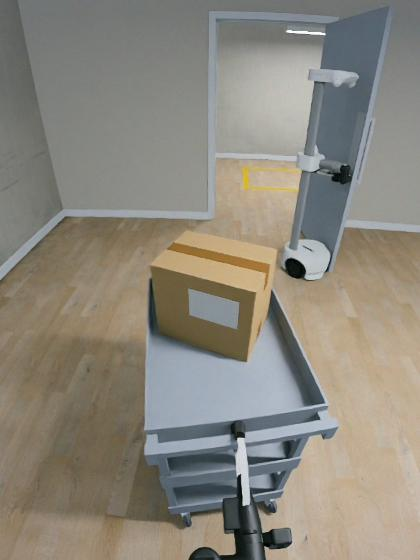

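Emit:
{"op": "move", "data": {"blocking": false, "r2": {"base":{"rotate_rad":-0.25},"pace":"slow"}, "cameras": []}}

Emit:
{"op": "wait", "data": {"seconds": 2, "cameras": ["r2_head_camera"]}}

Emit:
{"op": "move", "data": {"blocking": false, "r2": {"base":{"translate_m":-0.3,"strafe_m":0.0},"pace":"slow"}, "cameras": []}}

Emit:
{"op": "wait", "data": {"seconds": 5, "cameras": ["r2_head_camera"]}}

Scene clock: 492.57 s.
move: r2 moving
r1: as last shown
r1.lidar_m: 2.20 0.25 0.27 0.25 0.40 3.91 1.30 2.36 2.77 1.49 1.44 3.45
r1.motor_effort: lift_m=+19(19) arm_m=+4(4) wheel_0=+3(4) wheel_1=+2(2) wheel_2=-4(4)
r1.servo_current: wrist_yaw_rad=52(59) wrist_pitch_rad=46(52) wrist_roll_rad=52(59) gripper_m=33(46)
r1.wrist_depth_mm: - 137 - 1430 - - - / - 137 - 1464 - - - / 110 138 205 1537 - - - / 123 139 237 - - - - / - - - - - - - / - - 194 - 188 - - / - 1983 1756 137 - 1863 -
r2.base_odometry: x=-0.114 y=-1.073 heading=-2.114
r2.turned_by_wheels: -0.124
r2.turned_by_imu: -0.119
r2.base_tilt: forward=-0.7 right=+0.1
r2.lidar_m: 0.36 0.35 2.14 2.03 2.15 2.48 2.36 2.49 2.80 2.67 2.77 0.46
r2.base_status: rotate_rad moving
r2.joint_positions: lift_m=+0.650 arm_m=+0.000 wrist_yaw_rad=+0.009 wrist_pitch_rad=-0.009 wrist_roll_rad=+1.569 gripper_m=+0.011
r2.joint_status: not commanded
r2.measured_speeds: translate_m=+0.000 strafe_m=+0.000 rotate_rad=-0.491 lift_m=+0.000 arm_m=+0.000 wrist_yaw_rad=+0.002 wrist_pitch_rad=+0.000 wrist_roll_rad=+0.000
r2.motor_effort: lift_m=+13(14) arm_m=+3(4) wheel_0=+13(13) wheel_1=+8(10) wheel_2=+15(15)
r2.servo_current: wrist_yaw_rad=65(78) wrist_pitch_rad=52(59) wrist_roll_rad=39(59) gripper_m=78(78)
r2.hand_pose: x=+0.4601 y=-0.0848 z=+0.8311 quat_wxyz=(+0.708, +0.707, +0.000, +0.006) (m; r2's base frame)
r2.wrist_depth_mm: - - - 271 277 1499 1098 / - - - 260 266 1863 1229 / - - - 253 256 - - / - - 539 248 249 842 - / - - 492 241 242 820 - / - - 184 190 185 798 - / - - 564 - - - -
pictures: none
No camera images: "cameras" was empty.

Scene clock: 493.37 s.
earlier move: r2 done
r1.base_odometry: x=-1.752 y=+2.063 heading=-3.100
r1.turned_by_wheels: +0.000
r1.turned_by_imu: +0.000
r1.base_tilt: forward=-1.6 right=+1.3
r1.lidar_m: 2.22 0.25 0.26 0.25 0.40 3.93 1.27 2.35 2.78 1.50 1.44 3.48
r1.base_status: not commanded
r1.joint_positions: lift_m=+0.700 arm_m=+0.000 wrist_yaw_rad=+3.090 wrist_pitch_rad=+0.002 wrist_roll_rad=+0.000 gripper_m=+0.056
r1.joint_status: not commanded
r1.measured_speeds: all 0
r1.motor_effort: lift_m=+19(19) arm_m=+4(4) wheel_0=+4(5) wheel_1=+1(2) wheel_2=-4(4)
r1.servo_current: wrist_yaw_rad=46(78) wrist_pitch_rad=46(52) wrist_roll_rad=46(59) gripper_m=39(46)
r1.hand_pose: x=-0.1126 y=+0.1021 z=+0.8776 quat_wxyz=(+0.026, -0.001, +0.000, +1.000) (m; r1's base frame)
r1.wrist_depth_mm: - 137 - 1430 - - - / - 137 - 1464 - - - / 110 137 204 1499 - - - / 124 139 237 - - - - / - - - - - - - / - - 193 - 187 - - / - 1863 1863 137 - 1863 -
r2.base_odometry: x=-0.114 y=-1.072 heading=-2.239
r2.turned_by_wheels: -0.125
r2.turned_by_imu: -0.121
r2.base_tilt: forward=-0.7 right=+0.1
r2.lidar_m: 0.32 0.32 2.26 2.03 2.08 2.62 2.38 2.42 2.91 2.69 2.72 0.46
r2.base_status: done
r2.joint_positions: lift_m=+0.650 arm_m=+0.000 wrist_yaw_rad=+0.009 wrist_pitch_rad=-0.009 wrist_roll_rad=+1.569 gripper_m=+0.011
r2.joint_status: not commanded
r2.measured_speeds: all 0
r2.motor_effort: lift_m=+13(14) arm_m=-2(4) wheel_0=+6(13) wheel_1=+4(10) wheel_2=+8(15)
r2.servo_current: wrist_yaw_rad=52(78) wrist_pitch_rad=52(59) wrist_roll_rad=46(59) gripper_m=65(78)
r2.hand_pose: x=+0.4601 y=-0.0848 z=+0.8311 quat_wxyz=(+0.708, +0.707, +0.000, +0.006) (m; r2's base frame)
r2.wrist_depth_mm: - - - 272 - 1661 1160 / - - - 297 320 1618 1160 / - - - 277 289 1863 500 / - - - 259 270 - - / - - 530 245 247 831 - / - - 183 190 184 798 - / - - 496 - 219 - -
wait: 0.80 of 2 s (r2 has come to rest)
pictures: r2_head_camera
Images, in order (width x height): r2_head_camera 420x560.

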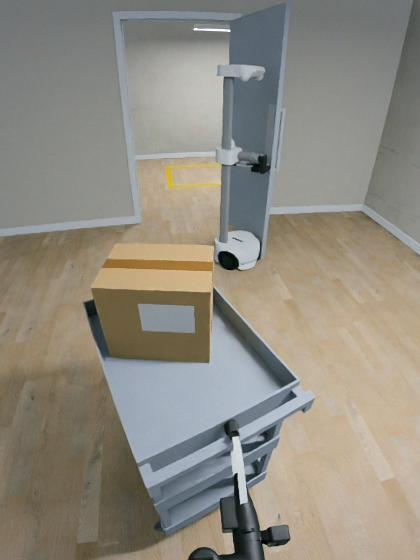

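Scene clock: 493.87 s.
move: r2 moving
r1: as last shown
r1.lidar_m: 2.23 0.25 0.25 0.25 0.41 3.92 1.32 2.35 2.79 1.52 1.44 3.44
r1.motor_effort: lift_m=+19(19) arm_m=+4(4) wheel_0=+4(4) wheel_1=+1(2) wheel_2=-4(4)
r1.servo_current: wrist_yaw_rad=59(59) wrist_pitch_rad=39(46) wrist_roll_rad=39(52) gripper_m=46(46)
r1.wrist_depth_mm: - 137 - 1430 - - - / - 137 - 1499 - - - / 110 137 204 1537 - - - / 124 139 238 - - - - / - - - - - - - / - - 194 - 188 - - / - 1921 1808 137 - 1921 -
r2.base_odometry: x=-0.106 y=-1.063 heading=-2.239
r2.turned_by_wheels: +0.000
r2.turned_by_imu: +0.000
r2.base_tilt: forward=-0.7 right=+0.1
r2.lidar_m: 0.34 0.33 2.25 2.05 2.07 2.58 2.37 2.41 2.90 2.67 2.73 0.44
r2.base_status: translate_m moving; strafe_m moving
r2.joint_positions: lift_m=+0.650 arm_m=+0.000 wrist_yaw_rad=+0.009 wrist_pitch_rad=-0.009 wrist_roll_rad=+1.569 gripper_m=+0.011
r2.joint_status: not commanded
r2.measured_speeds: translate_m=-0.048 strafe_m=+0.000 rotate_rad=-0.002 lift_m=+0.000 arm_m=+0.000 wrist_yaw_rad=+0.000 wrist_pitch_rad=+0.000 wrist_roll_rad=+0.000
r2.motor_effort: lift_m=+13(14) arm_m=-4(4) wheel_0=-4(6) wheel_1=-6(7) wheel_2=+15(15)
r2.servo_current: wrist_yaw_rad=72(72) wrist_pitch_rad=52(59) wrist_roll_rad=52(59) gripper_m=65(72)
r2.hand_pose: x=+0.4601 y=-0.0848 z=+0.8311 quat_wxyz=(+0.708, +0.707, +0.000, +0.006) (m; r2's base frame)
r2.wrist_depth_mm: - - - 273 - 1499 1098 / - - - 296 317 1576 1160 / - - - 276 287 1863 508 / - - - 257 267 1863 - / - - 521 222 247 831 - / - - 184 190 183 788 - / - - 492 - 220 - -
pictures: none
No camera images: "cameras" was empty.

Scene clock: 497.63 s.
earlier move: r2 done
r1.base_odometry: x=-1.752 y=+2.063 heading=-3.100
r1.turned_by_wheels: +0.000
r1.turned_by_imu: +0.000
r1.base_tilt: forward=-1.6 right=+1.3
r1.lidar_m: 2.19 0.25 0.25 0.25 0.39 3.93 1.30 2.36 2.78 1.88 1.71 3.47
r1.base_status: not commanded
r1.joint_positions: lift_m=+0.700 arm_m=+0.000 wrist_yaw_rad=+3.090 wrist_pitch_rad=+0.002 wrist_roll_rad=+0.000 gripper_m=+0.056
r1.joint_status: not commanded
r1.measured_speeds: all 0
r1.motor_effort: lift_m=+19(19) arm_m=+4(4) wheel_0=+4(5) wheel_1=+1(2) wheel_2=-4(4)
r1.servo_current: wrist_yaw_rad=52(65) wrist_pitch_rad=39(52) wrist_roll_rad=39(78) gripper_m=39(46)
r1.hand_pose: x=-0.1126 y=+0.1021 z=+0.8776 quat_wxyz=(+0.026, -0.001, +0.000, +1.000) (m; r1's base frame)
r1.wrist_depth_mm: - 137 - 1397 - - - / - 137 - 1464 - - - / 110 138 206 1464 - - - / 123 139 237 - - - - / - - - - - - - / - - 193 - 188 - - / - 1863 1808 137 - 1921 -
r2.base_odometry: x=+0.072 y=-0.837 heading=-2.240
r2.turned_by_wheels: -0.001
r2.turned_by_imu: -0.001
r2.base_tilt: forward=-0.7 right=+0.1
r2.lidar_m: 0.34 0.38 2.22 1.99 2.04 2.30 2.08 2.13 2.67 2.72 2.74 0.46
r2.base_status: done
r2.joint_positions: lift_m=+0.650 arm_m=+0.000 wrist_yaw_rad=-0.002 wrist_pitch_rad=-0.009 wrist_roll_rad=+1.569 gripper_m=+0.011
r2.joint_status: not commanded
r2.measured_speeds: all 0
r2.motor_effort: lift_m=+13(14) arm_m=-3(4) wheel_0=-8(13) wheel_1=-6(9) wheel_2=+4(16)
r2.servo_current: wrist_yaw_rad=52(78) wrist_pitch_rad=59(59) wrist_roll_rad=39(65) gripper_m=65(72)
r2.hand_pose: x=+0.4591 y=-0.0879 z=+0.8311 quat_wxyz=(+0.708, +0.706, -0.004, +0.003) (m; r2's base frame)
r2.wrist_depth_mm: - - - 278 297 304 301 / - - - 274 281 1808 1255 / - - - 262 268 1863 - / - - 654 251 255 820 - / - - 484 241 243 820 - / - - 183 189 185 798 - / - - 525 - - 759 -
wait: 3.77 of 5 s (r2 has come to rest)
pictures: r2_head_camera
Images, in order (width x height): r2_head_camera 420x560.

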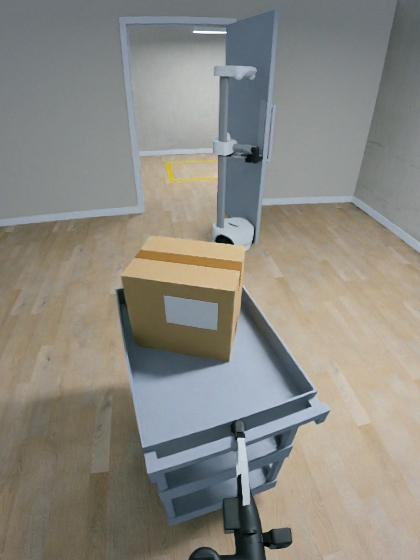

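Emit:
{"op": "move", "data": {"blocking": false, "cameras": ["r2_head_camera","r1_head_left_camera"]}}

Scene clock: 519.90 s.
r1.base_odometry: x=-1.752 y=+2.063 heading=-3.100
r1.turned_by_wheels: +0.000
r1.turned_by_imu: +0.000
r1.base_tilt: forward=-1.6 right=+1.3
r1.lidar_m: 2.21 0.26 0.25 0.25 0.41 3.91 1.30 2.32 2.78 1.88 1.69 3.47
r1.base_status: not commanded
r1.joint_positions: lift_m=+0.700 arm_m=+0.000 wrist_yaw_rad=+3.090 wrist_pitch_rad=+0.002 wrist_roll_rad=+0.000 gripper_m=+0.056
r1.joint_status: not commanded
r1.measured_speeds: all 0
r1.motor_effort: lift_m=+19(19) arm_m=+4(4) wheel_0=+4(5) wheel_1=+2(2) wheel_2=-4(4)
r1.servo_current: wrist_yaw_rad=39(65) wrist_pitch_rad=39(52) wrist_roll_rad=46(78) gripper_m=39(46)
r1.hand_pose: x=-0.1126 y=+0.1021 z=+0.8776 quat_wxyz=(+0.026, -0.001, +0.000, +1.000) (m; r1's base frame)
r1.wrist_depth_mm: - 137 - 1430 - - - / - 137 - 1464 - - - / 110 138 205 1499 - - - / 123 139 237 - - - - / - - - - - - - / - - 193 - 187 - - / - 1921 1808 137 - 1921 -
r2.base_odometry: x=+0.072 y=-0.837 heading=-2.240
r2.turned_by_wheels: +0.000
r2.turned_by_imu: +0.000
r2.base_tilt: forward=-0.7 right=+0.1
r2.lidar_m: 0.34 0.36 2.20 2.02 2.04 2.28 2.09 2.11 2.68 2.70 2.74 0.44
r2.base_status: done
r2.joint_positions: lift_m=+0.650 arm_m=+0.000 wrist_yaw_rad=-0.002 wrist_pitch_rad=-0.009 wrist_roll_rad=+1.569 gripper_m=+0.011
r2.joint_status: not commanded
r2.measured_speeds: all 0
r2.motor_effort: lift_m=+13(14) arm_m=-4(4) wheel_0=-8(13) wheel_1=-6(9) wheel_2=+4(16)
r2.servo_current: wrist_yaw_rad=52(78) wrist_pitch_rad=59(59) wrist_roll_rad=52(65) gripper_m=72(72)
r2.hand_pose: x=+0.4591 y=-0.0879 z=+0.8311 quat_wxyz=(+0.708, +0.706, -0.004, +0.003) (m; r2's base frame)
r2.wrist_depth_mm: - - - 279 298 303 300 / - - - 274 281 1808 1229 / - - - 262 267 1808 - / - - 647 252 254 798 - / - - 480 240 244 820 - / - - 183 189 185 788 - / - - 525 - 223 759 -
pictures: r1_head_left_camera, r2_head_camera
Images, in order (width x height): r1_head_left_camera 420x672, r2_head_camera 420x560.

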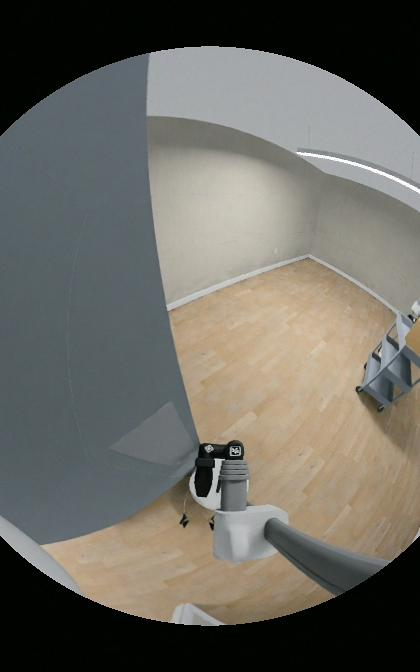

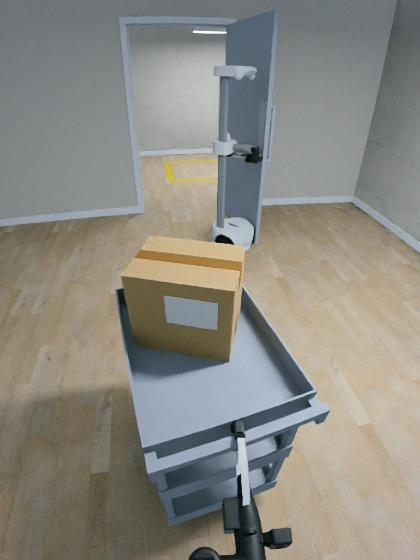

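Emit:
{"op": "move", "data": {"blocking": false, "r2": {"base":{"translate_m":-0.4,"strafe_m":0.25},"pace":"slow"}, "cameras": []}}

Emit:
{"op": "wait", "data": {"seconds": 8, "cameras": ["r2_head_camera"]}}

Scene clock: 535.57 s.
move: r2 moving
r1: as last shown
r1.lidar_m: 2.18 0.25 0.25 0.25 0.39 3.90 1.31 2.34 2.79 1.89 1.72 3.48
r1.motor_effort: lift_m=+19(19) arm_m=+4(4) wheel_0=+4(4) wheel_1=+1(2) wheel_2=-4(4)
r1.servo_current: wrist_yaw_rad=39(59) wrist_pitch_rad=39(52) wrist_roll_rad=46(52) gripper_m=39(46)
r1.wrist_depth_mm: - 137 - 1430 - - - / - 137 - 1464 - - - / 110 137 204 1499 - - - / 124 139 238 - - - - / - - - - - - - / - - 193 - 187 - - / - 1921 1808 137 - 1983 -
r2.base_odometry: x=+0.085 y=-0.832 heading=-2.240
r2.turned_by_wheels: +0.000
r2.turned_by_imu: +0.000
r2.base_tilt: forward=-0.7 right=+0.1
r2.lidar_m: 0.35 0.36 2.20 2.00 2.04 2.28 2.08 2.11 2.67 2.73 2.77 0.45
r2.base_status: translate_m moving; strafe_m moving
r2.joint_positions: lift_m=+0.650 arm_m=+0.000 wrist_yaw_rad=-0.002 wrist_pitch_rad=-0.009 wrist_roll_rad=+1.569 gripper_m=+0.011
r2.joint_status: not commanded
r2.measured_speeds: translate_m=-0.047 strafe_m=+0.029 rotate_rad=-0.002 lift_m=+0.000 arm_m=+0.000 wrist_yaw_rad=+0.000 wrist_pitch_rad=+0.000 wrist_roll_rad=+0.000
r2.motor_effort: lift_m=+13(14) arm_m=-4(4) wheel_0=-13(15) wheel_1=+4(6) wheel_2=+9(10)
r2.servo_current: wrist_yaw_rad=39(52) wrist_pitch_rad=52(65) wrist_roll_rad=46(52) gripper_m=72(72)
r2.hand_pose: x=+0.4591 y=-0.0879 z=+0.8311 quat_wxyz=(+0.708, +0.706, -0.004, +0.003) (m; r2's base frame)
r2.wrist_depth_mm: - - - 279 296 306 303 / - - - 273 278 1808 1281 / - - - 260 265 1921 - / - - 615 251 253 831 - / - - 477 241 243 831 - / - - 183 189 185 778 - / - - 530 - - 750 -
pictures: none
No camera images: "cameras" was empty.

Scene clock: 540.93 s.
earlier move: r2 done
r1.base_odometry: x=-1.752 y=+2.063 heading=-3.100
r1.turned_by_wheels: +0.000
r1.turned_by_imu: +0.000
r1.base_tilt: forward=-1.6 right=+1.3
r1.lidar_m: 2.20 0.25 0.28 0.25 0.38 3.91 1.30 2.39 2.76 3.41 2.16 3.49
r1.base_status: not commanded
r1.joint_positions: lift_m=+0.700 arm_m=+0.000 wrist_yaw_rad=+3.090 wrist_pitch_rad=+0.002 wrist_roll_rad=+0.000 gripper_m=+0.056
r1.joint_status: not commanded
r1.measured_speeds: all 0
r1.motor_effort: lift_m=+19(19) arm_m=+4(4) wheel_0=+4(5) wheel_1=+2(2) wheel_2=-4(4)
r1.servo_current: wrist_yaw_rad=39(72) wrist_pitch_rad=39(52) wrist_roll_rad=52(72) gripper_m=39(52)
r1.hand_pose: x=-0.1126 y=+0.1021 z=+0.8776 quat_wxyz=(+0.026, -0.001, +0.000, +1.000) (m; r1's base frame)
r1.wrist_depth_mm: - 137 - 1397 - - - / - 137 - 1430 - - - / 110 138 204 1464 - - - / 123 139 237 - - - - / - - - - - - - / - - 193 - 188 - - / - 1921 1808 137 - 1921 -
r2.base_odometry: x=+0.516 y=-0.679 heading=-2.240
r2.turned_by_wheels: +0.000
r2.turned_by_imu: -0.001
r2.base_tilt: forward=-0.7 right=+0.1
r2.lidar_m: 0.42 2.86 1.89 1.70 1.74 1.89 1.71 1.74 2.21 3.01 3.05 0.41
r2.base_status: done
r2.joint_positions: lift_m=+0.650 arm_m=+0.000 wrist_yaw_rad=-0.003 wrist_pitch_rad=-0.009 wrist_roll_rad=+1.569 gripper_m=+0.011
r2.joint_status: not commanded
r2.measured_speeds: all 0
r2.motor_effort: lift_m=+13(14) arm_m=-4(4) wheel_0=-6(15) wheel_1=+4(7) wheel_2=+5(10)
r2.servo_current: wrist_yaw_rad=59(65) wrist_pitch_rad=52(65) wrist_roll_rad=33(65) gripper_m=65(72)
r2.hand_pose: x=+0.4590 y=-0.0884 z=+0.8311 quat_wxyz=(+0.708, +0.706, -0.004, +0.002) (m; r2's base frame)
r2.wrist_depth_mm: - - 504 193 193 732 - / - 492 436 200 201 768 - / - 500 452 211 212 798 - / - - 512 220 221 831 - / - - 634 229 233 - - / - - 182 190 185 1808 512 / - - - - - 1863 1229
wait: 5.37 of 8 s (r2 has come to rest)
pictures: r2_head_camera
Images, in order (width x height): r2_head_camera 420x560.

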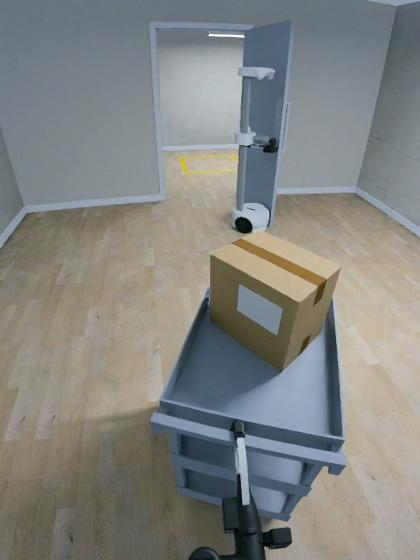

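Emit:
{"op": "zoom_image", "data": {"camera": "r2_head_camera", "region": [130, 210, 360, 500]}}

Emit:
{"op": "move", "data": {"blocking": false, "r2": {"base":{"translate_m":0.6,"strafe_m":-0.16},"pace":"slow"}, "cameras": []}}

Emit:
{"op": "wait", "data": {"seconds": 8, "cameras": ["r2_head_camera"]}}

Scaled by 1.738 from the camera's 420x560 image, which has a finer 1200x1600 frame.

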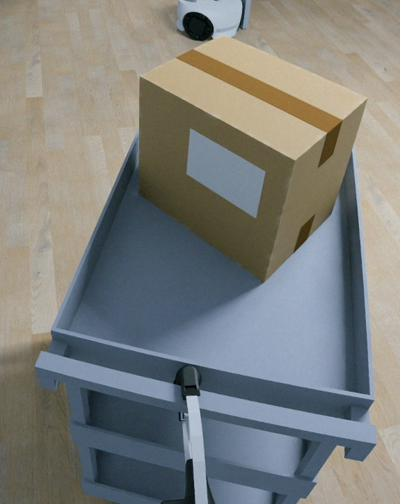

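Scene clock: 550.50 s.
move: r2 moving
r1: as last shown
r1.base_tilt: forward=-1.6 right=+1.2
r1.lidar_m: 2.20 0.25 0.25 0.25 0.39 3.90 1.31 2.34 2.79 3.42 2.15 3.46
r1.motor_effort: lift_m=+19(19) arm_m=+4(4) wheel_0=+3(4) wheel_1=+1(2) wheel_2=-4(4)
r1.servo_current: wrist_yaw_rad=59(72) wrist_pitch_rad=46(46) wrist_roll_rad=59(65) gripper_m=39(46)
r1.wrist_depth_mm: - 137 - 1397 - - - / - 137 - 1499 - - - / 110 138 205 1464 - - - / 123 139 237 - - - - / - - - - - - - / - - 193 - 187 - - / - 1921 1863 137 - 1921 -
r2.base_odometry: x=+0.506 y=-0.686 heading=-2.240
r2.turned_by_wheels: +0.000
r2.turned_by_imu: +0.000
r2.base_tilt: forward=-0.7 right=+0.0
r2.lidar_m: 0.42 2.87 1.92 1.70 1.72 1.90 1.73 1.78 2.17 2.98 3.06 0.42
r2.base_status: translate_m moving; strafe_m moving
r2.joint_positions: lift_m=+0.650 arm_m=+0.000 wrist_yaw_rad=-0.003 wrist_pitch_rad=-0.009 wrist_roll_rad=+1.569 gripper_m=+0.011
r2.joint_status: not commanded
r2.measured_speeds: translate_m=+0.049 strafe_m=-0.013 rotate_rad=-0.001 lift_m=+0.000 arm_m=+0.000 wrist_yaw_rad=+0.000 wrist_pitch_rad=+0.000 wrist_roll_rad=+0.000
r2.motor_effort: lift_m=+13(14) arm_m=-3(4) wheel_0=+7(10) wheel_1=+7(7) wheel_2=-12(13)
r2.servo_current: wrist_yaw_rad=52(59) wrist_pitch_rad=59(59) wrist_roll_rad=39(59) gripper_m=72(72)
r2.hand_pose: x=+0.4590 y=-0.0884 z=+0.8311 quat_wxyz=(+0.708, +0.706, -0.004, +0.002) (m; r2's base frame)
r2.wrist_depth_mm: - - 512 193 192 732 - / - 500 427 202 202 768 - / - 496 449 210 211 798 - / - - 508 220 220 820 - / - - 627 228 233 - - / - - 182 190 183 1808 492 / - - - - - 1708 1229
pictures: none
No camera images: "cameras" was empty.

Scene clock: 557.47 s.
earlier move: r2 done
r1.base_odometry: x=-1.752 y=+2.063 heading=-3.100
r1.turned_by_wheels: +0.000
r1.turned_by_imu: +0.000
r1.base_tilt: forward=-1.6 right=+1.2
r1.lidar_m: 2.23 0.25 0.27 0.25 0.38 3.90 1.30 2.35 2.80 3.39 1.53 3.46
r1.base_status: not commanded
r1.joint_positions: lift_m=+0.700 arm_m=+0.000 wrist_yaw_rad=+3.090 wrist_pitch_rad=+0.002 wrist_roll_rad=+0.000 gripper_m=+0.056
r1.joint_status: not commanded
r1.measured_speeds: all 0
r1.motor_effort: lift_m=+19(20) arm_m=+4(4) wheel_0=+4(4) wheel_1=+2(2) wheel_2=-4(4)
r1.servo_current: wrist_yaw_rad=46(72) wrist_pitch_rad=39(52) wrist_roll_rad=33(72) gripper_m=39(46)
r1.hand_pose: x=-0.1126 y=+0.1021 z=+0.8776 quat_wxyz=(+0.026, -0.001, +0.000, +1.000) (m; r1's base frame)
r1.wrist_depth_mm: - 137 - 1397 - - - / - 137 - 1464 - - - / 110 138 204 1464 - - - / 124 139 238 - - - - / - - - - - - - / - - 194 - 187 - - / - 1863 1808 137 - 1863 -
r2.base_odometry: x=+0.019 y=-1.050 heading=-2.239
r2.turned_by_wheels: +0.000
r2.turned_by_imu: +0.004
r2.base_tilt: forward=-0.7 right=+0.1
r2.lidar_m: 0.44 3.27 2.10 1.93 1.98 2.52 2.29 2.33 2.93 2.78 2.81 0.37
r2.base_status: done
r2.joint_positions: lift_m=+0.650 arm_m=+0.000 wrist_yaw_rad=+0.003 wrist_pitch_rad=-0.009 wrist_roll_rad=+1.569 gripper_m=+0.011
r2.joint_status: not commanded
r2.measured_speeds: all 0
r2.motor_effort: lift_m=+14(14) arm_m=+3(4) wheel_0=+6(16) wheel_1=+5(8) wheel_2=-6(15)
r2.servo_current: wrist_yaw_rad=33(65) wrist_pitch_rad=52(65) wrist_roll_rad=46(59) gripper_m=72(78)
r2.hand_pose: x=+0.4595 y=-0.0865 z=+0.8311 quat_wxyz=(+0.708, +0.706, -0.002, +0.004) (m; r2's base frame)
r2.wrist_depth_mm: - - 134 184 183 732 - / - 439 418 193 193 750 - / - - 442 203 206 809 - / - - 530 215 217 831 - / - - - 226 232 - - / - - 182 188 184 1708 492 / - - - - - 1863 1308
wait: 6.97 of 8 s (r2 has come to rest)
pictures: r2_head_camera
Images, in order (width x height): r2_head_camera 420x560.

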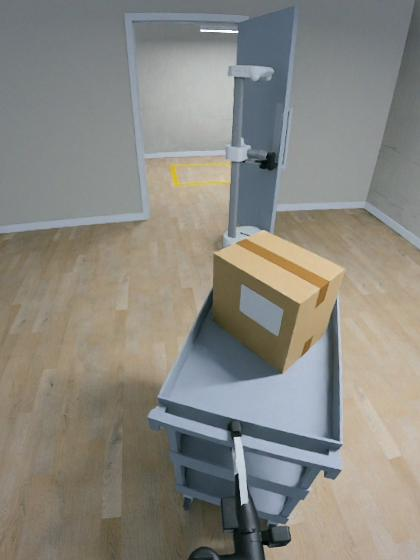

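Emit:
{"op": "move", "data": {"blocking": false, "r2": {"base":{"translate_m":0.35,"strafe_m":-0.26},"pace":"slow"}, "cameras": []}}

Emit:
{"op": "wait", "data": {"seconds": 8, "cameras": ["r2_head_camera"]}}

Scene clock: 562.73 s.
move: r2 moving
r1: as last shown
r1.lidar_m: 2.21 0.25 0.27 0.25 0.39 3.91 1.30 2.34 2.79 3.41 1.51 3.48
r1.motor_effort: lift_m=+19(19) arm_m=+4(4) wheel_0=+4(4) wheel_1=+1(2) wheel_2=-4(4)
r1.servo_current: wrist_yaw_rad=52(59) wrist_pitch_rad=39(52) wrist_roll_rad=52(59) gripper_m=46(46)
r1.wrist_depth_mm: - 137 - 1430 - - - / - 137 - 1464 - - - / 110 137 205 1499 - - - / 124 138 237 - - - - / - - - - - - - / - - 194 - 187 - - / - 1983 1808 137 - 1863 -
r2.base_odometry: x=+0.006 y=-1.054 heading=-2.239
r2.turned_by_wheels: +0.000
r2.turned_by_imu: +0.001
r2.base_tilt: forward=-0.7 right=+0.0
r2.lidar_m: 0.44 3.29 2.13 1.95 1.97 2.52 2.30 2.33 2.95 2.76 2.83 0.38
r2.base_status: translate_m moving; strafe_m moving
r2.joint_positions: lift_m=+0.650 arm_m=+0.000 wrist_yaw_rad=+0.003 wrist_pitch_rad=-0.009 wrist_roll_rad=+1.569 gripper_m=+0.011
r2.joint_status: not commanded
r2.measured_speeds: translate_m=+0.043 strafe_m=-0.031 rotate_rad=+0.002 lift_m=+0.000 arm_m=+0.000 wrist_yaw_rad=+0.000 wrist_pitch_rad=+0.000 wrist_roll_rad=+0.000
r2.motor_effort: lift_m=+14(14) arm_m=+4(4) wheel_0=+14(14) wheel_1=-4(5) wheel_2=-10(10)
r2.servo_current: wrist_yaw_rad=52(52) wrist_pitch_rad=52(65) wrist_roll_rad=52(59) gripper_m=65(65)
r2.hand_pose: x=+0.4595 y=-0.0865 z=+0.8311 quat_wxyz=(+0.708, +0.706, -0.002, +0.004) (m; r2's base frame)
r2.wrist_depth_mm: - - 131 183 182 723 - / - 436 415 191 191 741 - / - - 148 202 206 809 - / - - 544 214 215 831 - / - - - 225 232 - - / - - 183 188 185 1708 488 / - - - - - 1756 1308
pictures: none
No camera images: "cameras" was empty.

Scene clock: 567.80 s.
earlier move: r2 done
r1.base_odometry: x=-1.752 y=+2.063 heading=-3.100
r1.turned_by_wheels: +0.000
r1.turned_by_imu: +0.000
r1.base_tilt: forward=-1.6 right=+1.3
r1.lidar_m: 2.19 0.25 0.27 0.25 0.37 3.91 1.29 2.32 2.78 3.43 1.15 1.30
r1.base_status: not commanded
r1.joint_positions: lift_m=+0.700 arm_m=+0.000 wrist_yaw_rad=+3.090 wrist_pitch_rad=+0.002 wrist_roll_rad=+0.000 gripper_m=+0.056
r1.joint_status: not commanded
r1.measured_speeds: all 0
r1.motor_effort: lift_m=+19(19) arm_m=+4(4) wheel_0=+4(5) wheel_1=+2(2) wheel_2=-4(4)
r1.servo_current: wrist_yaw_rad=46(78) wrist_pitch_rad=39(52) wrist_roll_rad=46(72) gripper_m=39(52)
r1.hand_pose: x=-0.1126 y=+0.1021 z=+0.8776 quat_wxyz=(+0.026, -0.001, +0.000, +1.000) (m; r1's base frame)
r1.wrist_depth_mm: - 137 - 1397 - - - / - 137 - 1499 - - - / 110 137 204 1464 - - - / 124 139 237 - - - - / - - - - - - - / - - 194 - 187 - - / - 1921 1863 137 - 1921 -
r2.base_odometry: x=-0.402 y=-1.164 heading=-2.240
r2.turned_by_wheels: +0.000
r2.turned_by_imu: +0.003
r2.base_tilt: forward=-0.7 right=+0.1
r2.lidar_m: 0.44 0.47 2.46 2.27 2.26 2.87 2.61 2.66 2.69 2.47 2.51 0.41
r2.base_status: done
r2.joint_positions: lift_m=+0.650 arm_m=+0.000 wrist_yaw_rad=+0.003 wrist_pitch_rad=-0.009 wrist_roll_rad=+1.569 gripper_m=+0.011
r2.joint_status: not commanded
r2.measured_speeds: all 0
r2.motor_effort: lift_m=+14(14) arm_m=+4(4) wheel_0=+7(17) wheel_1=-5(7) wheel_2=-5(10)
r2.servo_current: wrist_yaw_rad=46(59) wrist_pitch_rad=52(65) wrist_roll_rad=52(65) gripper_m=65(72)
r2.hand_pose: x=+0.4595 y=-0.0865 z=+0.8311 quat_wxyz=(+0.708, +0.706, -0.002, +0.004) (m; r2's base frame)
r2.wrist_depth_mm: - - 136 187 186 723 - / - 455 424 195 196 750 - / - 500 439 205 207 809 - / - - 535 216 218 831 - / - - 654 227 232 - - / - - 183 189 183 1863 504 / - - - - - 1708 1308
wait: 5.07 of 8 s (r2 has come to rest)
pictures: r2_head_camera
Images, in order (width x height): r2_head_camera 420x560.

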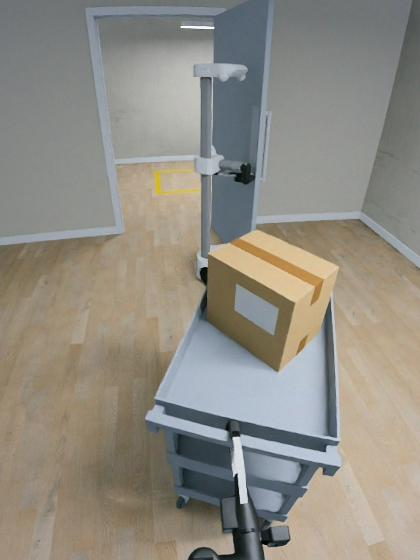

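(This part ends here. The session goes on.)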